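# Lift the larger cell from its cradle onto the table

## Task

Remove the bigger of the two cells from its cradle, place it on the table and release it. Its cradle must remain standing upright in its original spot, and the smaller cell must stay seated in its own cradle.

## Robot and tools

Robot: two arms, left_arm and right_arm. Each has a six-joint arm and a five-finger hand: a right hand on right_arm and a mirrored left hand on left_arm. Base positions in the scene frame: left_arm (-0.013, +0.273, +0.044) m, right_arm (-0.038, -0.268, +0.005) m, each turned slightly about z. Fixed obstacles: a post behind the arms and a camera stand between them, just behind the bases. Loose objects may occasionally get nudged.

Frames. Scene frame: origin at table-top height, midway between the arms; +z up, +x out over the table, +y toward left_arm. Fixed cameras and the table use the scene frame. Hand poses, velocities, targets and wrist-camera poses use each arm's own base frame. The hand point sits 0.05 m in front of the palm and 0.15 m out from the wrist face. Its +z runs along the straight fingers and its +y points out of the palm. On the right hand +x points away from the thumb; on the left hand it points toward the thumb. Straight fingertips reach 0.06-0.07 m past the point, 0.06 m behind it along -y. A wrist bracket on the little-finger side can strike things. Reported positions can be off by a few centimetres. At rest an arm often sits 1-3 cm (sometimes 5 cm) below or short of its command, so a gap alone does not mean contact.

Row layout (execute_actions and move). One row holds 28 numbers in [-1, 1] for both arms, even if only one moves. Positions 1-6 are left_arm dx, dy, dz, rx, ry, rz. Positions 7-12 are the left hand's thumb_turn, thumb_bend, index, middle, ring, little. Position 13 is left force_limit and 14 is left speed. Positions 15-28 repeat this pattern for right_arm and the right hand.

Pose numbers are offsets, not poses. They count from the arm's Hand target as it stood when the action or call began, along that arm's base axes. 1.0 = 0.6 m of travel or 180 degrees of turn. rx, ry, rz form one rotation vector about the Hand target position. Every row of an action counts from the same start, and repeating an offset moves the arm further. Six zeros ask nothing new of that arm. Commanded orientation is clipped to within 40 degrees of the measured one.

Hand numbers are absolute targets. thumb_turn: -1 beside the palm, +1 opposite the fingers. thumb_bend: -1 straight, +1 fully bent. Each finger: -1 straight, +1 curled. force_limit runs from about 0 N at -1 to 10 N at +1 (15 N for the two thumb motors). speed rises from near zero at -1 to full at +0.48 and stays full up to +1. For gentle grips, close with speed -0.94 or lower. There is no 'no change' value: to leave a hand as it is, resend its last executed eight numbers. If none has run yet, send hand_measured plus hand_force_limit and hand_speed. With the thumb turned in, the hand encloses objects about 0.035-0.065 m thick. To tighten a grip, raise force_limit and send a target more closed than hand_measured. To loosen, send a target more open.

Tools.
- execute_actions(actions, cameras): actions is a list of actions; each action is up to 15 rows, one row per 1/30 s step, with the last row held until step 15. An empty list returns state plus all camera images.
- move(target, speed, blend, blocking, cameras): target is one 28-number row, or up to 15 rows. All rows are offsets from the same starting Hand targets. Paths are straight and finish together, capped at 10 s. They do not avoid obstacles or the other arm. speed is in m/s, 0.002-4.3, default 0.25; it can be one number or one per target. blend is corner rounding in m, default 0 (stop at each target). blocking=false returns after about 0.5 s while the motion continues. The result adds a 'move:' line with an ending (done, off_target, moving, held, fault) and any limits (paced = pose clipped, held = steps withheld).
- wait(seconds): 0-3600; lets time pass without new commands.
- stop(): brakes a running move.
- zoom_image(camera, region): region is [x0, y0, x1, y1] in pixels of that camera's latest image, at most 504x504.
- show_instructions(): shows the reference images.
- finished_scene(scene): ends the session permanently; scene is 1 and optional.
Camera names: cam_head_left, cam_head_right, cam_high, cam_low, cam_left_wrist, cam_right_wrist, or "all".

Result lines. Per arm: end_effector_position (m) and end_effector_quat_wxyz in the base frame, plus Hand target, which is the base for the next offsets. Also Joint positions, Joint velocities (omitted when all are within noise) and Joint torques. Torques have offsets and noise; numbers 3 and 4 wrap at ±28 N m. Per hand: hand_measured, hand_stopped_by (moving, target, force, stalled, fault), hand_load_n (positive means the finger is pushed open; near 0 after a lost grip), hand_force_limit and hand_speed. All three per-motor lists follow the motor order of a row. Motor temperatures also appear; MOTOR HOT marks a motor at 85 °C. At 100 °C that arm drops for 30-60 s.

Cautions. Lower the cell gently, with no drops even of millimetres, and release it only once it is still. Do not topple the cradle or disturb the smaller cell. Nothing may fall off the table or be left off it. Avoid fast contacts, hard presses and ramming fixed parts. Never let the hands or arms touch each other; a moderate hit between them can end the session. Avoid overloading fingers with heavy, twisted or swung loads. Long holds, stretched arms and pushing toward unreachable poses heat the motors. To end a push, command the target back past the hand point.

Each tool is called after ">>>" as name(argument=value, ...), one argument or row to a line, values as JSON.

Reference images:

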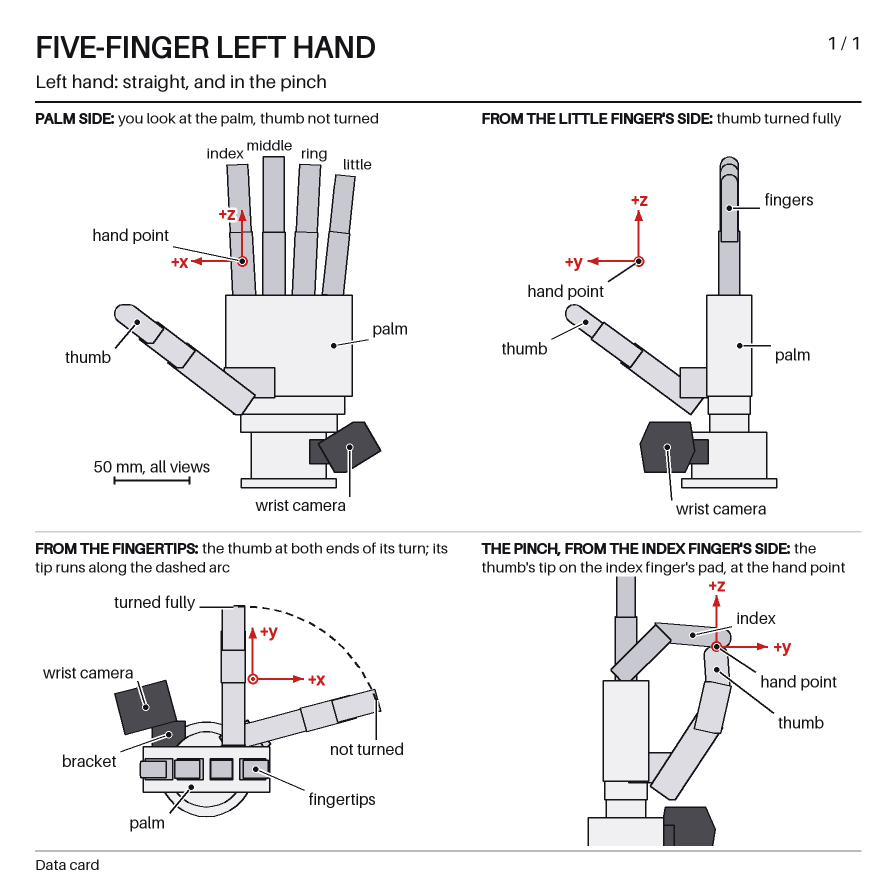

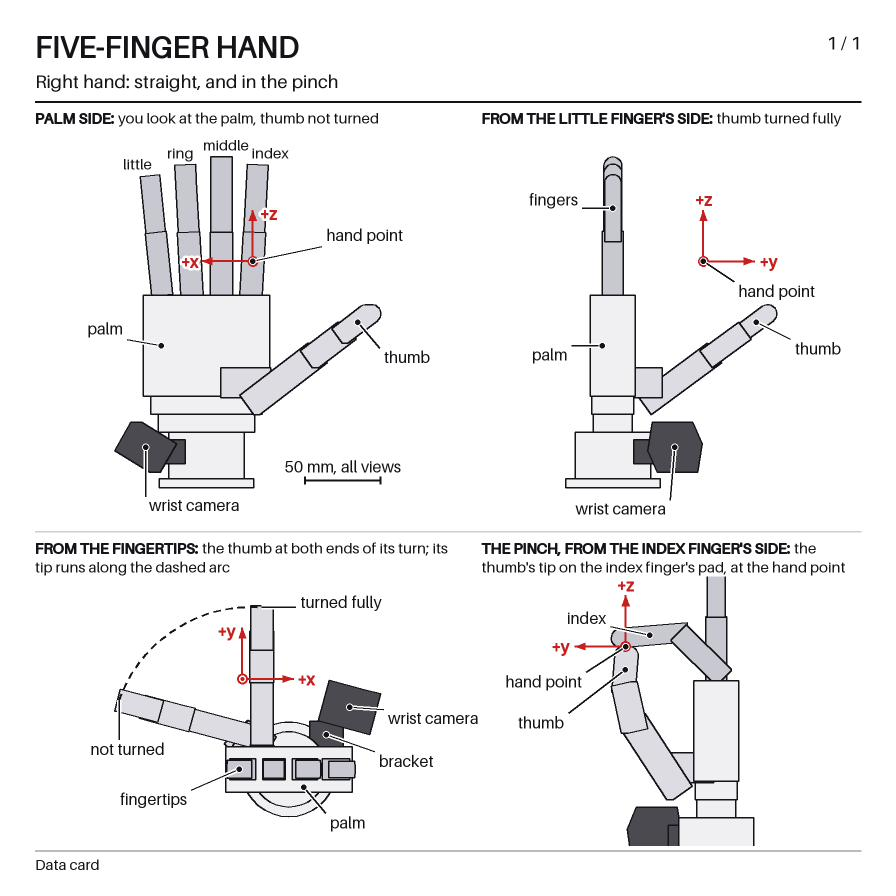

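## Session

>>> execute_actions(
  actions=[],
)

Scene clock: 0.00 s.
left_arm: end_effector_position=(+0.1295, +0.1371, +0.1836) hand_measured=(-1.000, -1.000, -1.000, -1.000, -1.000, -1.000) hand_load_n=(+0.0, +0.0, +0.0, +0.0, +0.0, +0.0) hand_stopped_by=(target, target, target, target, target, target) hand_force_limit=0.00 hand_speed=-0.80 end_effector_quat_wxyz=(-0.138, -0.563, +0.806, +0.117) | right_arm: end_effector_position=(+0.4856, +0.1430, +0.3879) hand_measured=(-1.000, -1.000, -1.000, -1.000, -1.000, -1.000) hand_load_n=(+0.0, +0.0, +0.0, +0.0, +0.0, +0.0) hand_stopped_by=(target, target, target, target, target, target) hand_force_limit=0.00 hand_speed=-0.80 end_effector_quat_wxyz=(+0.090, +0.709, +0.288, +0.637)
Joint positions: left_arm=[0.492 1.202 0.948 -1.624 -0.197 0.813] | right_arm=[0.521 1.002 0.856 -0.033 0.271 -2.05]
Joint velocities: within noise
Joint torques (N m): no reading
Motor temperatures (°C): left_arm=[23 28 24 27 25 23] | right_arm=[30 22 25 26 26 24]
Heat: left arm: hottest shoulder 28 °C; right arm: hottest waist 30 °C.
Hand target: left_arm +0.1335, +0.1392, +0.1865; -0.133, -0.564, +0.806, +0.116 | right_arm +0.4877, +0.1442, +0.4053; +0.089, +0.701, +0.282, +0.649

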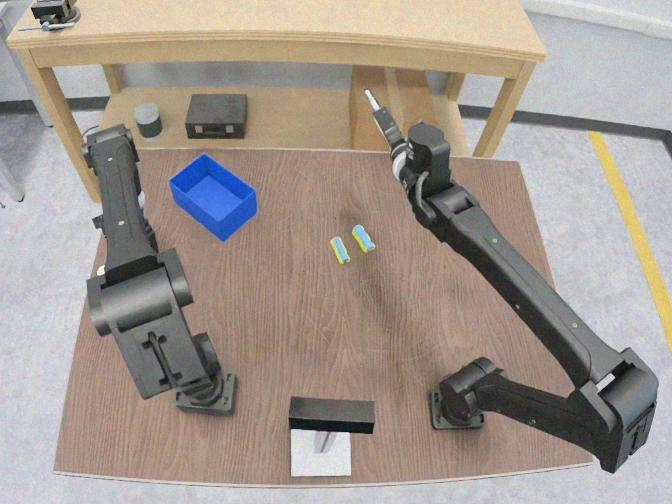

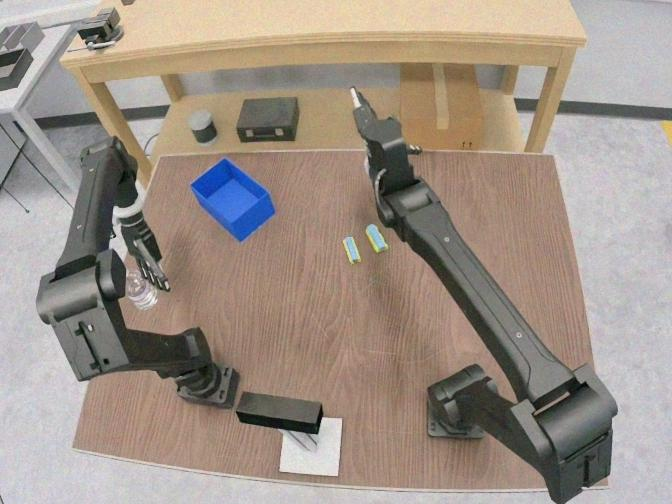

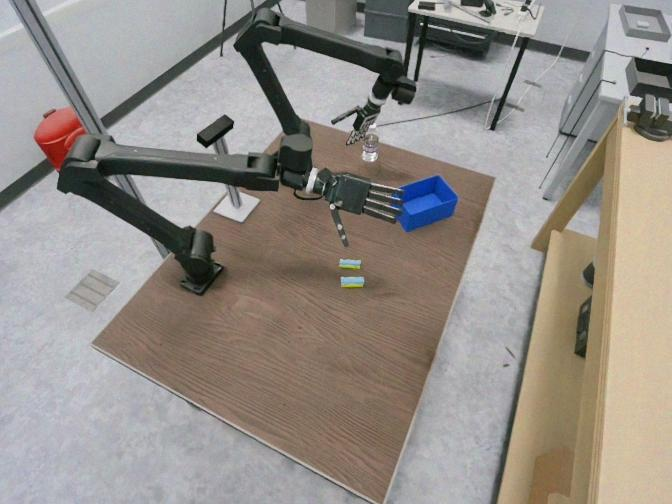

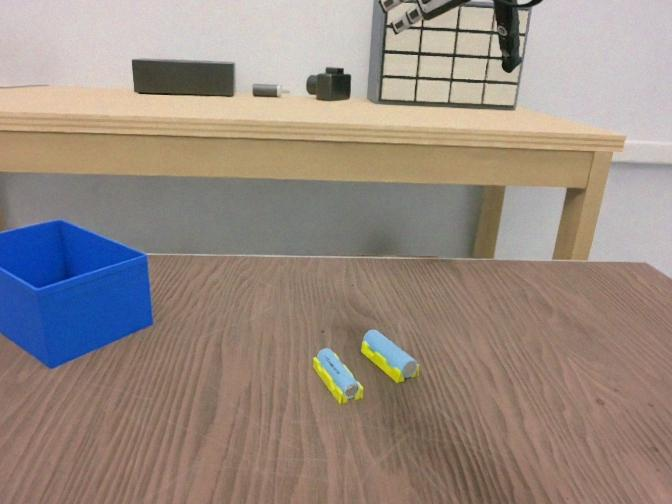

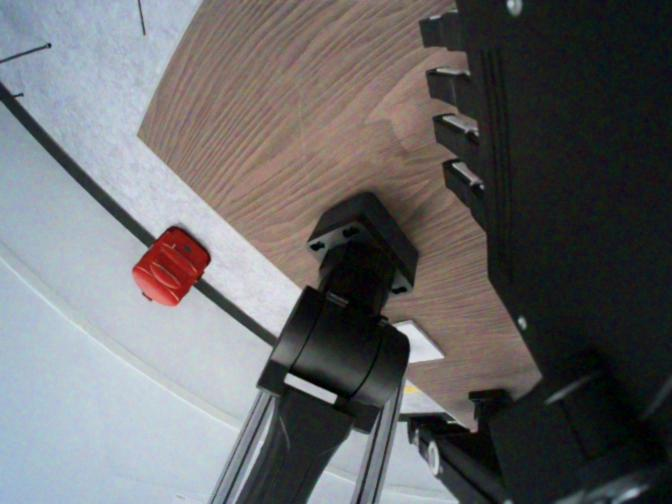

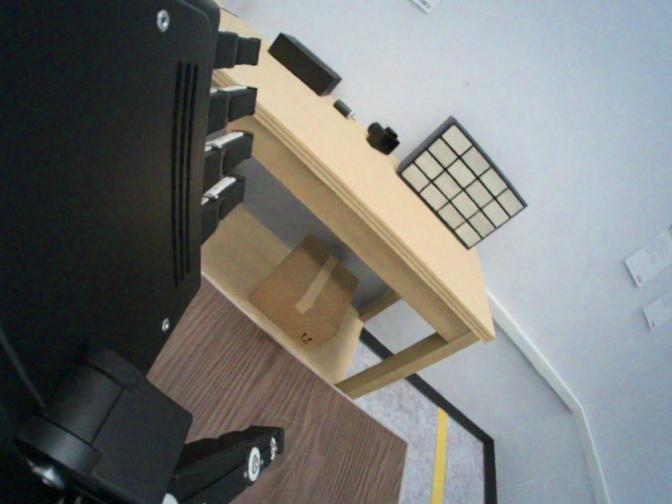

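>>> zoom_image(
  camera="cam_low",
  region=[290, 310, 450, 420],
)

>>> zoom_image(
  camera="cam_head_left",
  region=[300, 210, 400, 285],
)

>>> zoom_image(
  camera="cam_head_right",
  region=[320, 210, 420, 285],
)

>>> zoom_image(
  camera="cam_high",
  region=[310, 240, 400, 308],
)

Scaled by 3.150.

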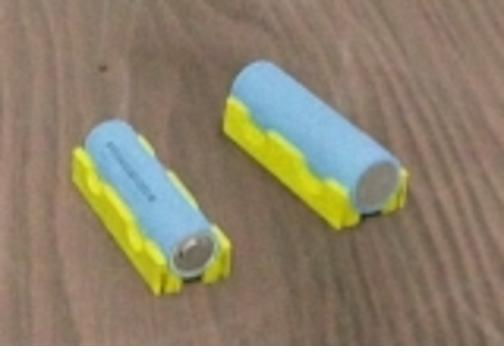

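Scaled by 5.040.

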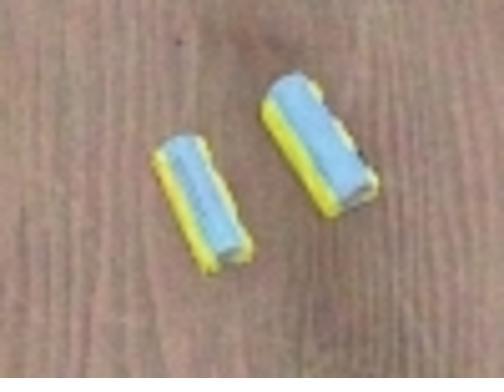

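Scaled by 5.040.

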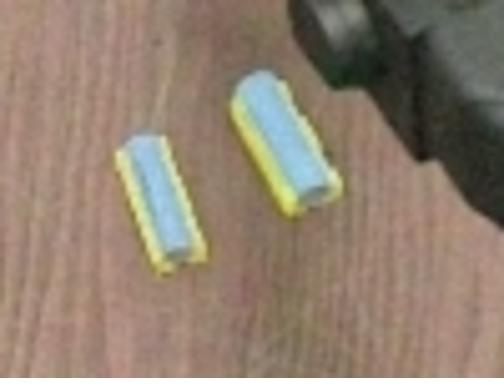

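Scaled by 5.600.

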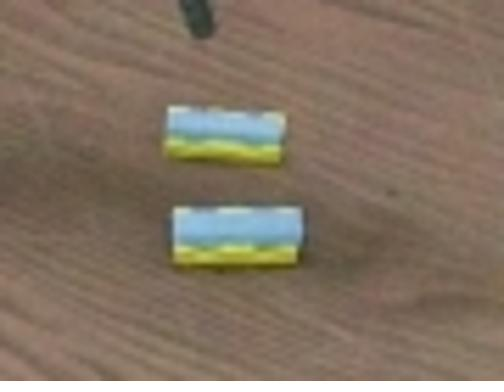

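>>> move(
  target=[0,0,0,0,0,0,-1,-1,-1,-1,-1,-1,0,-0.8,-0.146,0.0515,-0.259,0.55,0.2795,-0.252,-1,-1,-1,-1,-1,-1,0,-0.8],
  cameras=["all"],
)

Scene clock: 28.73 s.
left_arm: end_effector_position=(+0.1295, +0.1371, +0.1836) hand_measured=(-1.000, -1.000, -1.000, -1.000, -1.000, -1.000) hand_load_n=(+0.0, +0.0, +0.0, +0.0, +0.0, +0.0) hand_stopped_by=(target, target, target, target, target, target) hand_force_limit=0.00 hand_speed=-0.80 end_effector_quat_wxyz=(-0.138, -0.563, +0.806, +0.117) | right_arm: end_effector_position=(+0.3989, +0.1804, +0.2486) hand_measured=(-1.000, -1.000, -1.000, -1.000, -1.000, -1.000) hand_load_n=(-0.5, +0.0, +0.0, +0.0, +0.0, +0.0) hand_stopped_by=(target, target, target, target, target, target) hand_force_limit=0.00 hand_speed=-0.80 end_effector_quat_wxyz=(-0.347, +0.747, -0.512, +0.244)
Joint positions: left_arm=[0.492 1.202 0.948 -1.624 -0.197 0.813] | right_arm=[0.357 1.039 0.975 -0.631 0 -0.012]
Joint torques (N m): left_arm=[1.79 -7.24 7.98 -0.49 -0.17 -0.09] | right_arm=[-3.31 -6.48 9.22 1.84 -0.11 0.03]
Motor temperatures (°C): left_arm=[23 28 27 27 25 23] | right_arm=[30 22 31 26 26 24]
Heat: left arm: hottest shoulder 28 °C; right arm: hottest elbow 31 °C.
Hand target: left_arm +0.1335, +0.1392, +0.1865; -0.133, -0.564, +0.806, +0.116 | right_arm +0.4001, +0.1752, +0.2498; -0.346, +0.742, -0.520, +0.243
Off the commanded pose: left_arm 0.005 m, 1 deg | right_arm 0.006 m, 1 deg.
move: done
cam_right_wrist: T_world_to_cam=[[-0.49487, -0.44268, -0.74775, 0.46652], [-0.76716, 0.62672, 0.13669, 0.16299], [0.40813, 0.64129, -0.64975, -0.00625]] pos_world=[0.35845, 0.10838, 0.3225]

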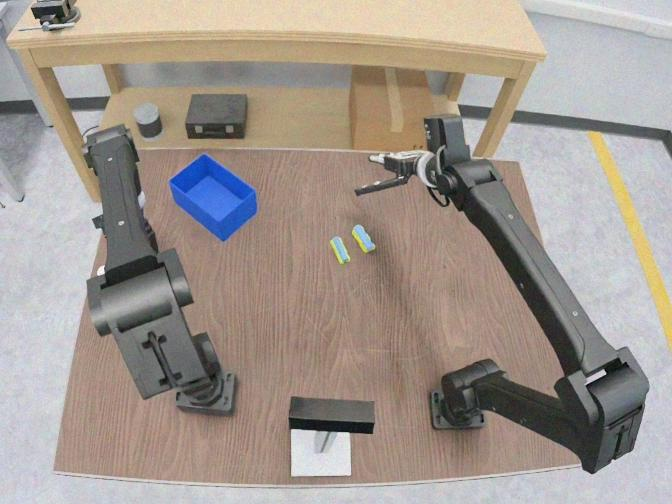

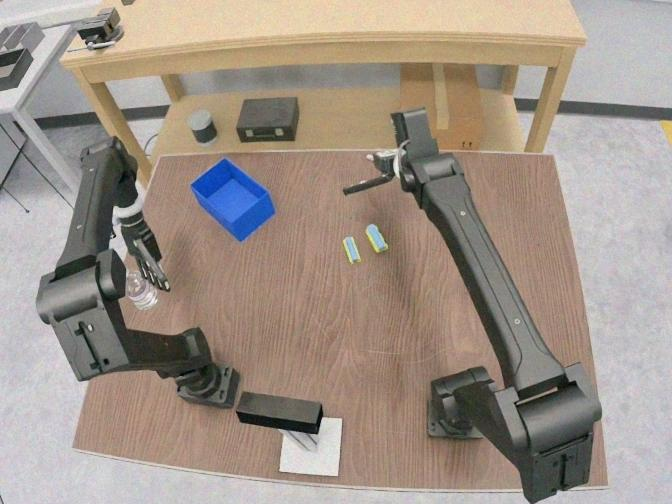

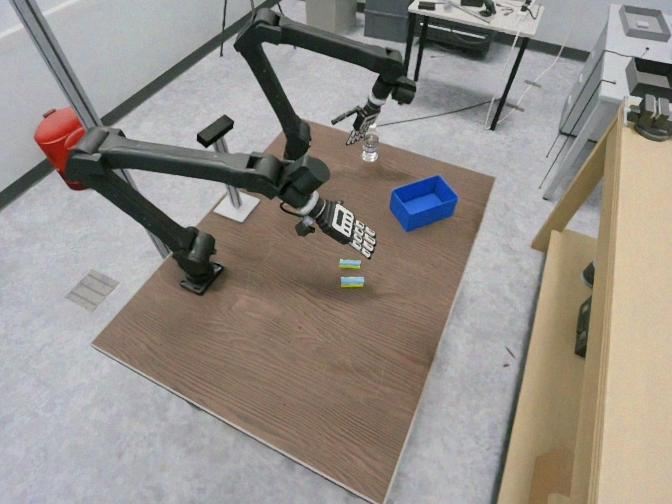

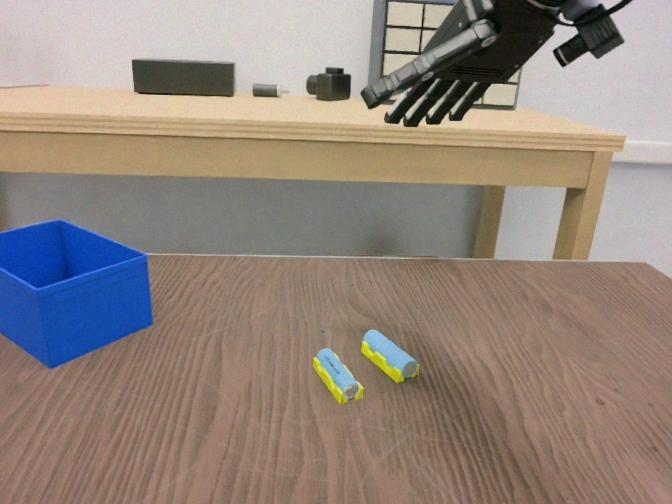

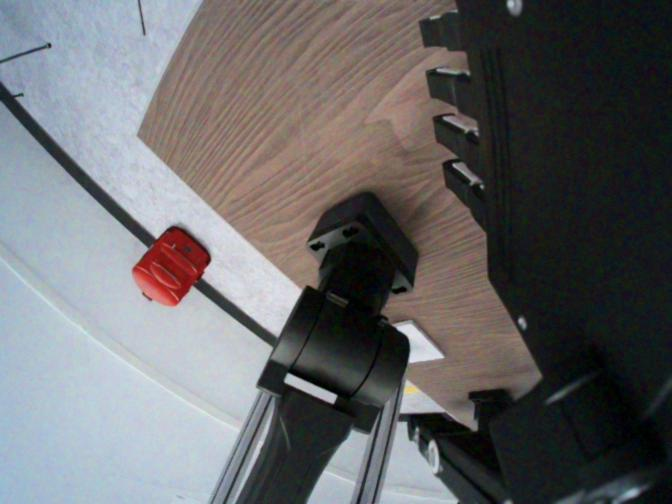

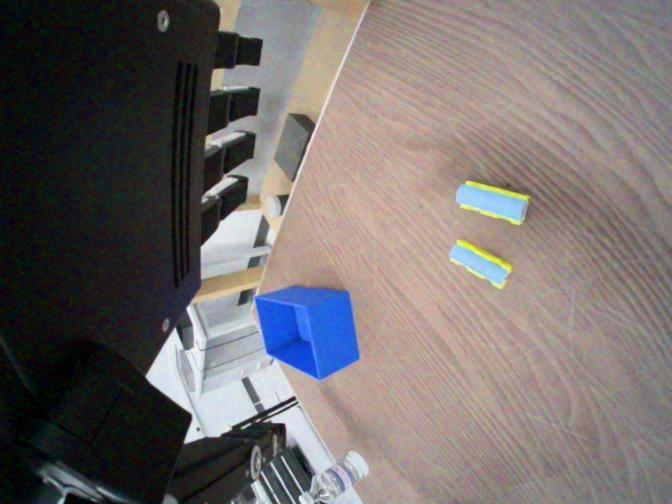

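>>> zoom_image(
  camera="cam_right_wrist",
  region=[430, 160, 560, 310],
)

Scaled by 3.360 from the camera's image (finer frame: 960x720).

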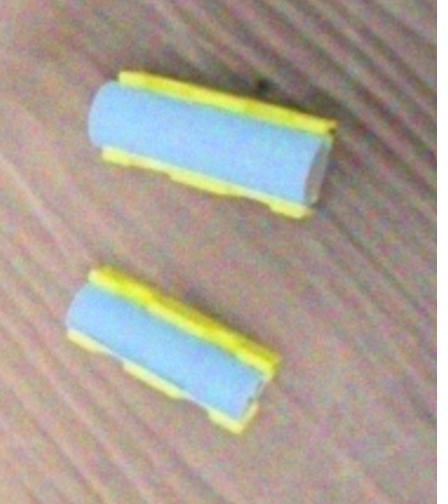

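>>> move(
  target=[0,0,0,0,0,0,-1,-1,-1,-1,-1,-1,0,-0.8,0.0415,0.0247,-0.2163,0.0052,-0.0158,-0.0111,1,-1,-1,-1,-1,-1,0,-0.6],
  speed=0.15,
  cameras=["cam_head_left","cam_head_right","cam_low","cam_high","cam_right_wrist"],
)

Scene clock: 51.67 s.
left_arm: end_effector_position=(+0.1295, +0.1371, +0.1836) hand_measured=(-1.000, -1.000, -1.000, -1.000, -1.000, -1.000) hand_load_n=(+0.0, +0.0, +0.5, +0.0, +0.0, +0.0) hand_stopped_by=(target, target, target, target, target, target) hand_force_limit=0.00 hand_speed=-0.80 end_effector_quat_wxyz=(-0.138, -0.563, +0.806, +0.117) | right_arm: end_effector_position=(+0.4207, +0.1821, +0.1182) hand_measured=(+1.000, -1.000, -1.000, -1.000, -1.000, -1.000) hand_load_n=(+0.0, +0.0, +0.0, +0.0, +0.0, +0.0) hand_stopped_by=(target, target, target, target, target, target) hand_force_limit=0.00 hand_speed=-0.60 end_effector_quat_wxyz=(-0.352, +0.726, -0.530, +0.261)
Joint positions: left_arm=[0.492 1.202 0.948 -1.624 -0.197 0.813] | right_arm=[0.357 1.188 0.709 -0.185 0.043 0.027]
Joint torques (N m): left_arm=[1.9 -7.24 7.95 -0.5 -0.17 -0.09] | right_arm=[-1.2 -6.53 8.5 3.06 0.26 0.07]
Heat: left arm: hottest elbow 29 °C; right arm: hottest elbow 32 °C.
Hand target: left_arm +0.1335, +0.1392, +0.1865; -0.133, -0.564, +0.806, +0.116 | right_arm +0.4250, +0.1901, +0.1202; -0.361, +0.724, -0.526, +0.263
Off the commanded pose: left_arm 0.005 m, 1 deg | right_arm 0.009 m, 1 deg.
move: done
cam_right_wrist: T_world_to_cam=[[-0.49764, -0.4032, -0.76798, 0.37683], [-0.73353, 0.66815, 0.12453, 0.17612], [0.46292, 0.6253, -0.62826, -0.12361]] pos_world=[0.37394, 0.11155, 0.18981]
Images, in order (width x height): cam_head_left 672x504, cam_head_right 672x504, cam_high 672x504, cam_low 672x504, cam_right_wrist 672x504.

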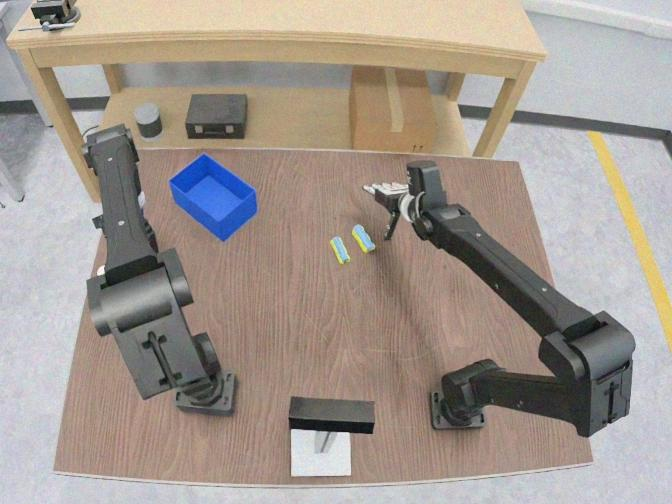

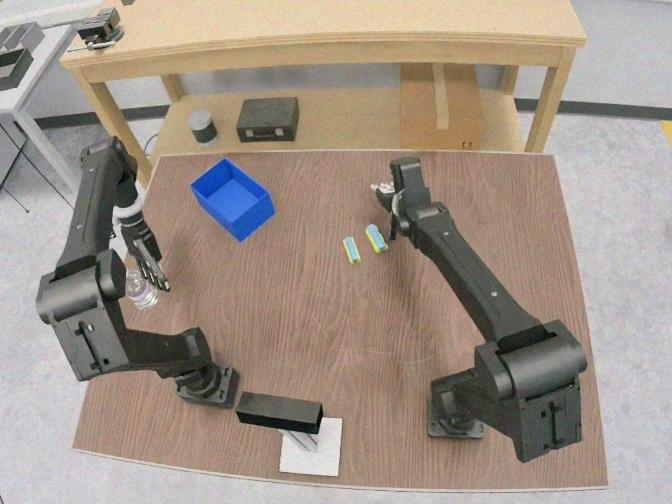

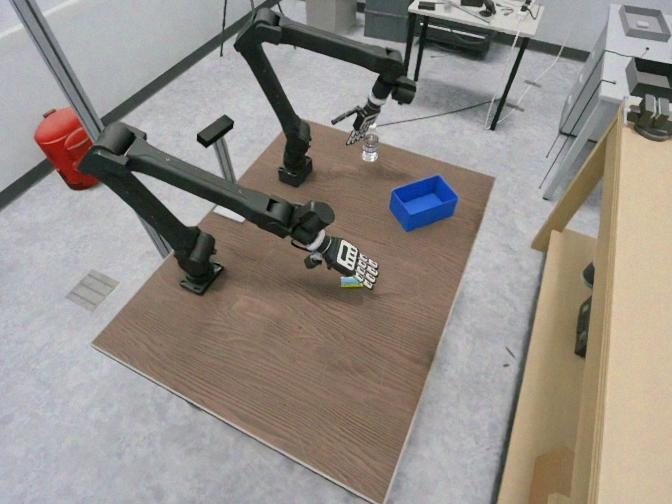

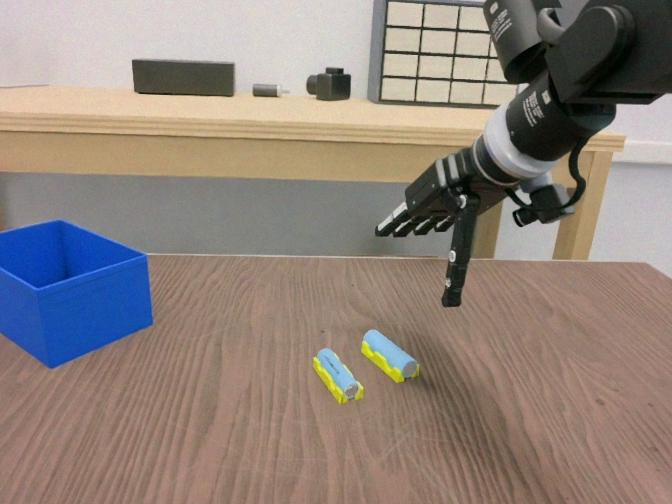

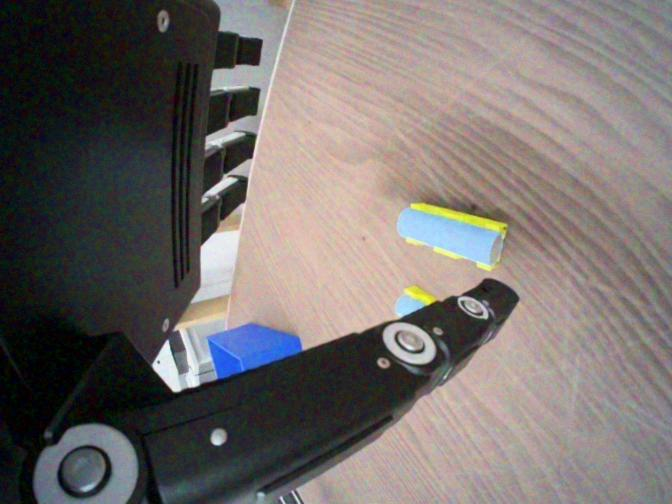

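>>> zoom_image(
  camera="cam_right_wrist",
  region=[380, 190, 540, 310],
)

>>> zoom_image(
  camera="cam_low",
  region=[300, 200, 500, 400],
)

Scaled by 3.150 from the camera's image (finer frame: 960x720).

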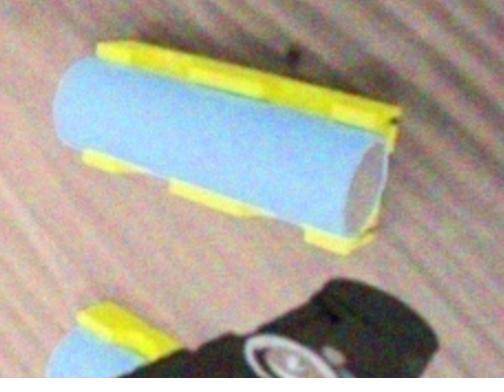

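Scaled by 2.520.

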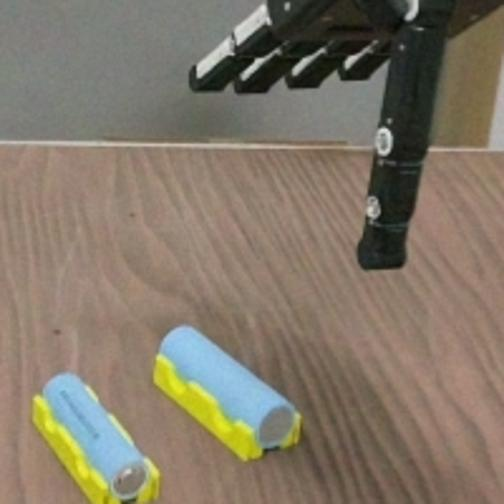

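>>> move(
  target=[0,0,0,0,0,0,-1,-1,-1,-1,-1,-1,0,-0.8,0.0172,0.0267,-0.0883,0,0,0.0194,1,-1,-1,-1,-1,-1,0,-0.6],
  speed=0.1,
  cameras=["cam_head_left","cam_head_right","cam_low","cam_high","cam_right_wrist"],
)

>>> zoom_image(
  camera="cam_right_wrist",
  region=[320, 150, 570, 350],
)

>>> zoom_image(
  camera="cam_low",
  region=[300, 220, 500, 420],
)

>>> zoom_image(
  camera="cam_head_left",
  region=[320, 180, 440, 270],
)

>>> zoom_image(
  camera="cam_high",
  region=[300, 230, 420, 320],
)

Scene clock: 63.90 s.
left_arm: end_effector_position=(+0.1295, +0.1371, +0.1836) hand_measured=(-1.000, -1.000, -1.000, -1.000, -1.000, -1.000) hand_load_n=(+0.0, +0.0, +0.0, +0.0, +0.0, +0.0) hand_stopped_by=(target, target, target, target, target, target) hand_force_limit=0.00 hand_speed=-0.80 end_effector_quat_wxyz=(-0.138, -0.563, +0.806, +0.117) | right_arm: end_effector_position=(+0.4333, +0.1971, +0.0672) hand_measured=(+1.000, -1.000, -1.000, -1.000, -1.000, -1.000) hand_load_n=(+0.0, +0.0, +0.0, +0.0, +0.0, +0.0) hand_stopped_by=(target, target, target, target, target, target) hand_force_limit=0.00 hand_speed=-0.60 end_effector_quat_wxyz=(-0.361, +0.736, -0.515, +0.251)
Joint positions: left_arm=[0.492 1.202 0.948 -1.624 -0.197 0.813] | right_arm=[0.366 1.333 0.67 0.003 0.011 0.01]
Joint torques (N m): left_arm=[1.85 -7.18 7.98 -0.49 -0.16 -0.09] | right_arm=[-0.97 -7.71 7.62 2.93 -0.1 -0.08]
Heat: left arm: hottest elbow 29 °C; right arm: hottest elbow 32 °C.
Hand target: left_arm +0.1335, +0.1392, +0.1865; -0.133, -0.564, +0.806, +0.116 | right_arm +0.4353, +0.2061, +0.0671; -0.368, +0.740, -0.504, +0.252
Off the commanded pose: left_arm 0.005 m, 1 deg | right_arm 0.009 m, 2 deg.
move: done
cam_right_wrist: T_world_to_cam=[[-0.47857, -0.41948, -0.77137, 0.34521], [-0.76277, 0.63376, 0.12859, 0.20091], [0.43492, 0.64992, -0.62326, -0.16384]] pos_world=[0.38971, 0.12396, 0.13833]
Images, in order (width x height): cam_head_left 672x504, cam_head_right 672x504, cam_high 672x504, cam_low 672x504, cam_right_wrist 672x504.

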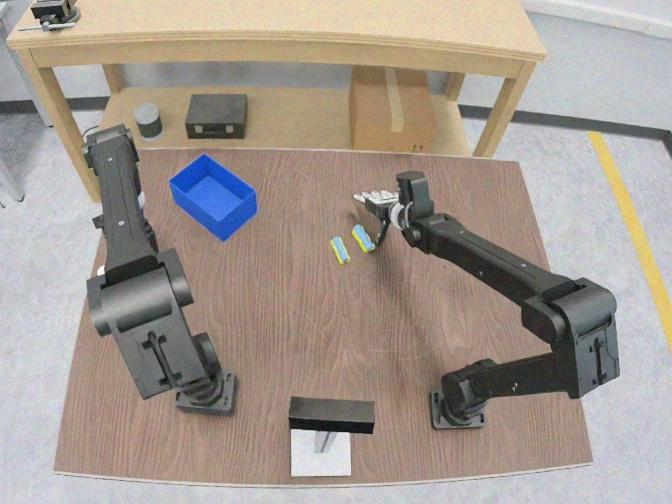

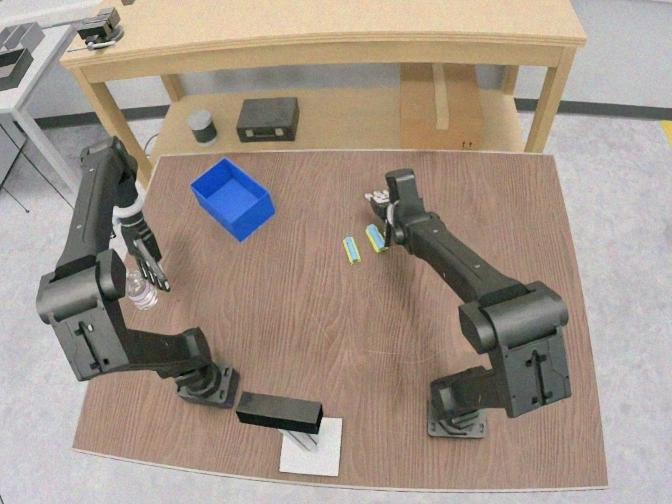

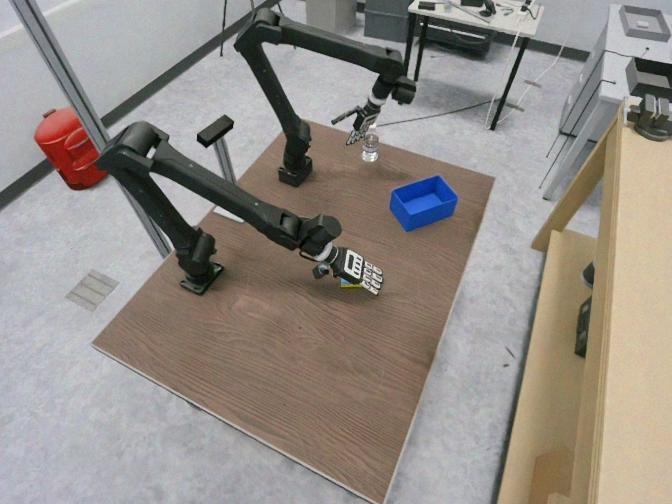

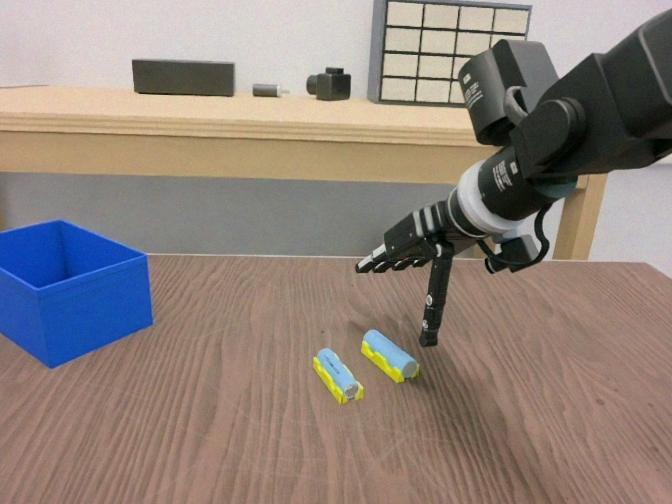

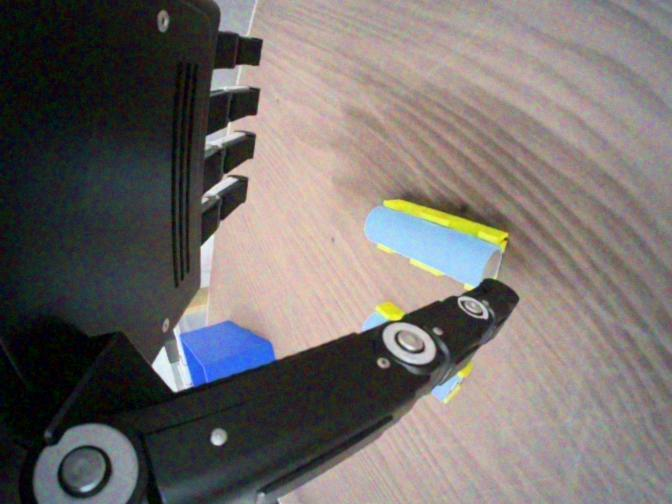

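Scaled by 2.016 from the camera's image (finer frame: 960x720).

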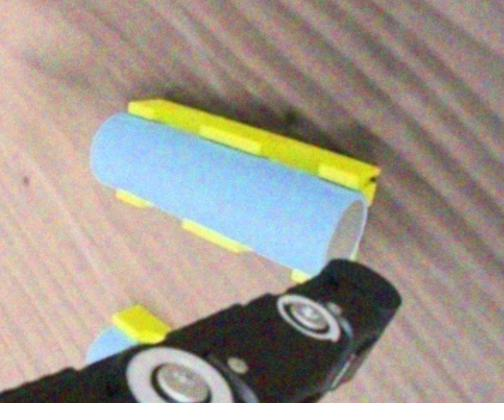

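Scaled by 2.520.

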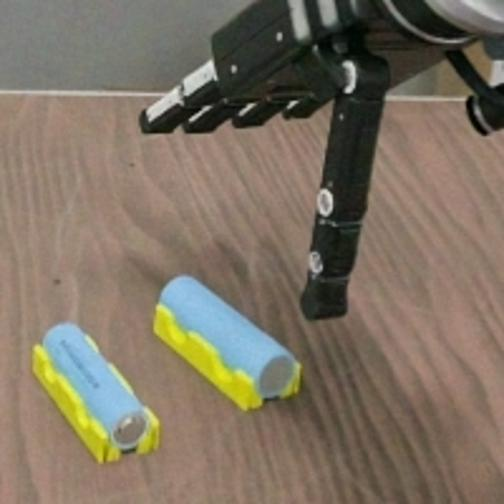

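Scaled by 4.200.

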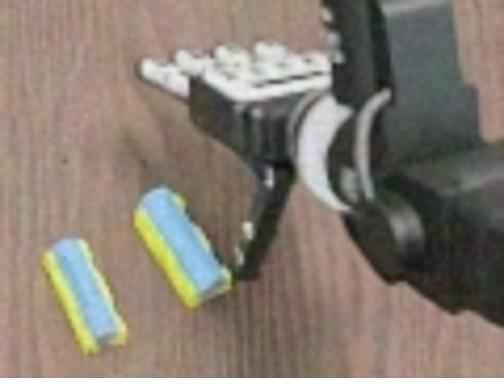

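Scaled by 4.200.

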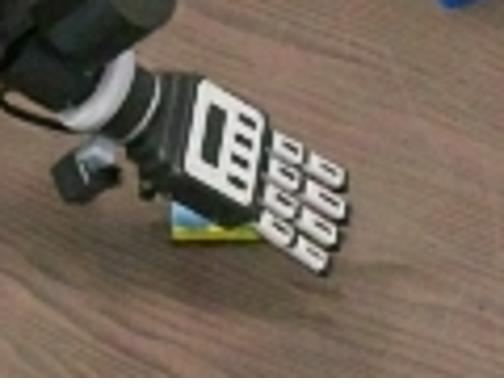

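>>> zoom_image(
  camera="cam_head_right",
  region=[330, 180, 450, 270],
)

>>> zoom_image(
  camera="cam_head_left",
  region=[345, 215, 405, 260],
)

Scaled by 4.200.

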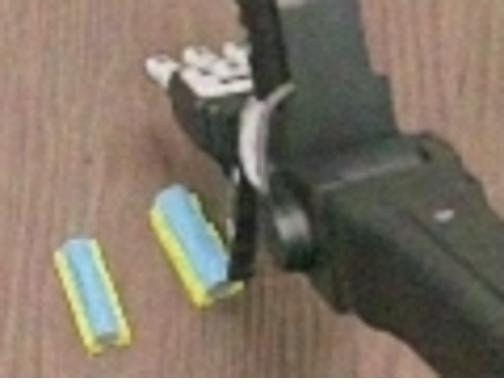

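Scaled by 8.400.

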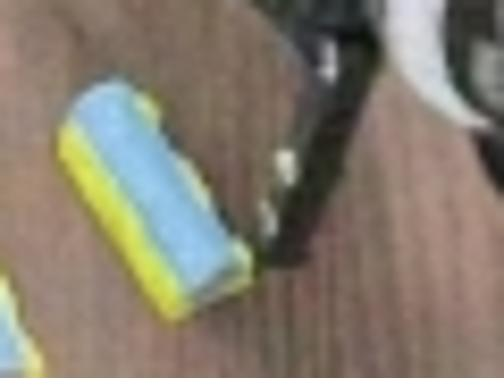

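>>> move(
  target=[0,0,0,0,0,0,-1,-1,-1,-1,-1,-1,0,-0.8,0,0,0,0,0,0,1,-1,-0.5,-1,-1,-1,-0.4,-0.6],
  speed=0.1,
  cameras=["cam_head_left","cam_low","cam_high","cam_right_wrist"],
)

>>> zoom_image(
  camera="cam_right_wrist",
  region=[220, 130, 540, 350],
)

>>> zoom_image(
  camera="cam_low",
  region=[300, 220, 500, 420],
)

>>> zoom_image(
  camera="cam_head_left",
  region=[345, 185, 405, 260],
)

Scene clock: 77.83 s.
left_arm: end_effector_position=(+0.1295, +0.1371, +0.1836) hand_measured=(-1.000, -1.000, -1.000, -1.000, -1.000, -1.000) hand_load_n=(+0.0, +0.0, +0.0, +0.0, +0.0, +0.0) hand_stopped_by=(target, target, target, target, target, target) hand_force_limit=0.00 hand_speed=-0.80 end_effector_quat_wxyz=(-0.138, -0.563, +0.806, +0.117) | right_arm: end_effector_position=(+0.4333, +0.1971, +0.0672) hand_measured=(+1.000, -1.000, -0.500, -1.000, -1.000, -1.000) hand_load_n=(+0.0, +0.0, +0.0, +0.0, +0.0, +0.0) hand_stopped_by=(target, target, target, target, target, target) hand_force_limit=-0.40 hand_speed=-0.60 end_effector_quat_wxyz=(-0.361, +0.736, -0.514, +0.251)
Joint positions: left_arm=[0.492 1.202 0.948 -1.624 -0.197 0.813] | right_arm=[0.366 1.333 0.67 0.003 0.01 0.01]
Joint torques (N m): left_arm=[1.85 -7.24 7.97 -0.47 -0.17 -0.08] | right_arm=[-0.97 -7.71 7.66 3.03 -0.1 -0.09]
Heat: left arm: hottest elbow 29 °C; right arm: hottest elbow 32 °C.
Hand target: left_arm +0.1335, +0.1392, +0.1865; -0.133, -0.564, +0.806, +0.116 | right_arm +0.4353, +0.2061, +0.0671; -0.369, +0.740, -0.504, +0.252
Off the commanded pose: left_arm 0.005 m, 1 deg | right_arm 0.009 m, 2 deg.
move: done
cam_right_wrist: T_world_to_cam=[[-0.47835, -0.41971, -0.77137, 0.34515], [-0.76307, 0.6334, 0.12857, 0.20107], [0.43462, 0.65012, -0.62326, -0.16375]] pos_world=[0.38971, 0.12397, 0.13833]
Images, in order (width x height): cam_head_left 672x504, cam_high 672x504, cam_low 672x504, cam_right_wrist 672x504.

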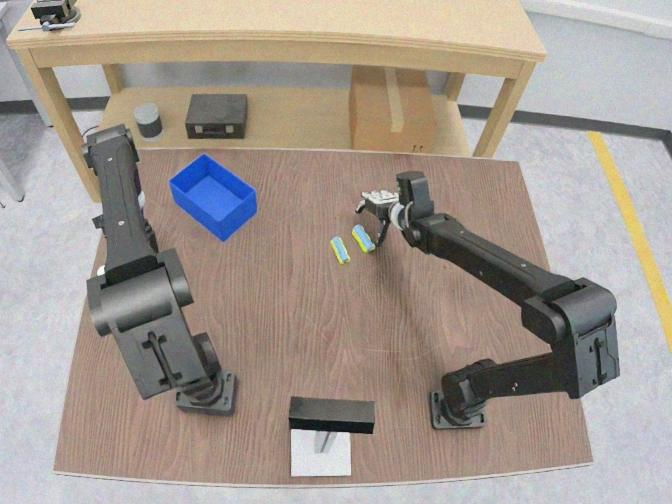

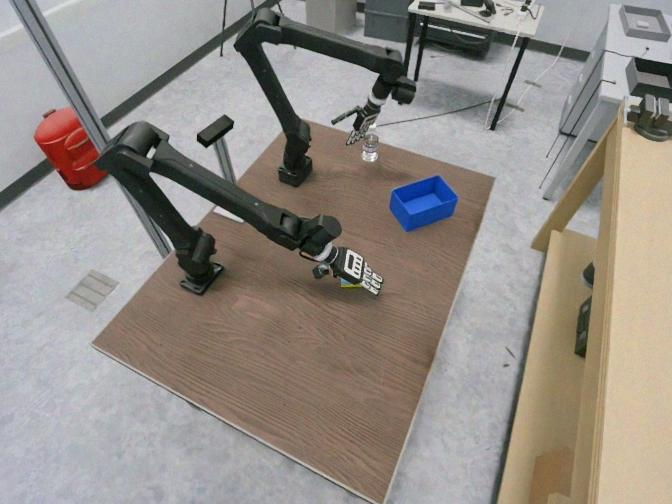

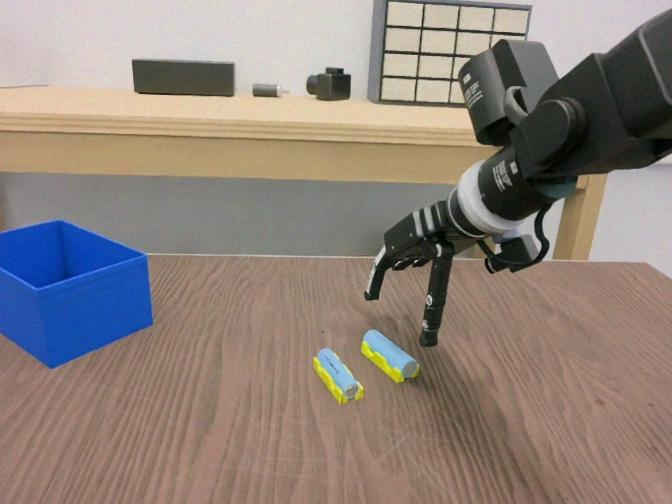

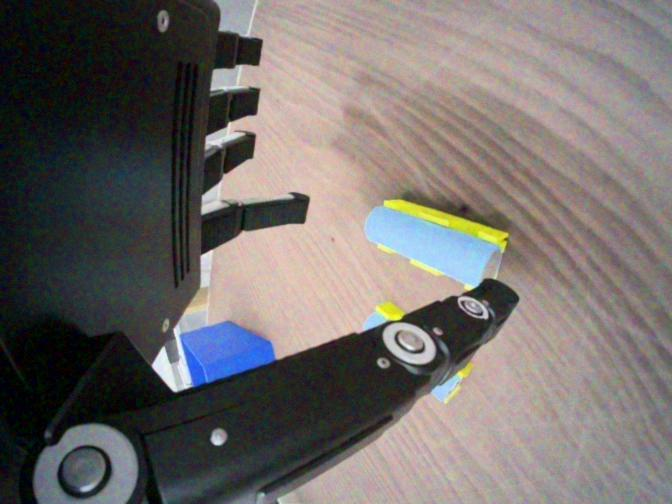

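Scaled by 1.575 from the camera's image (finer frame: 960x720).

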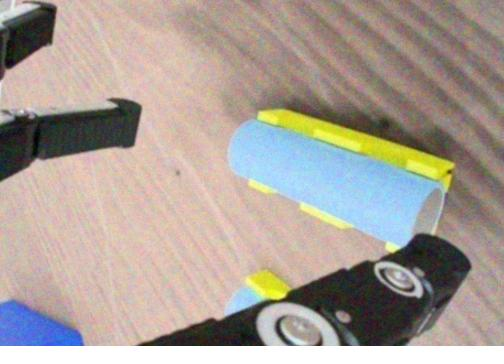

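Scaled by 2.520.

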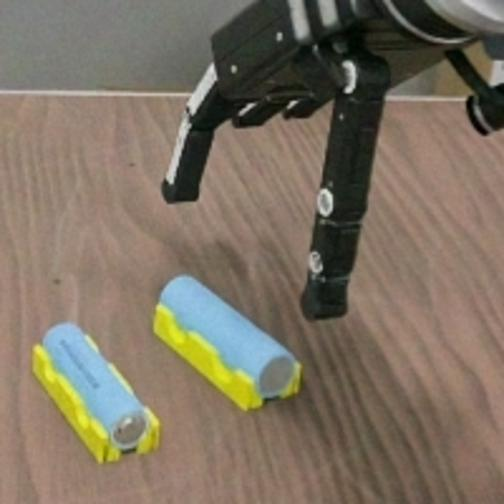

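Scaled by 6.720.

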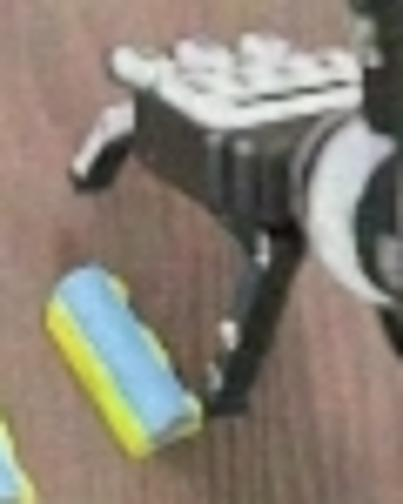

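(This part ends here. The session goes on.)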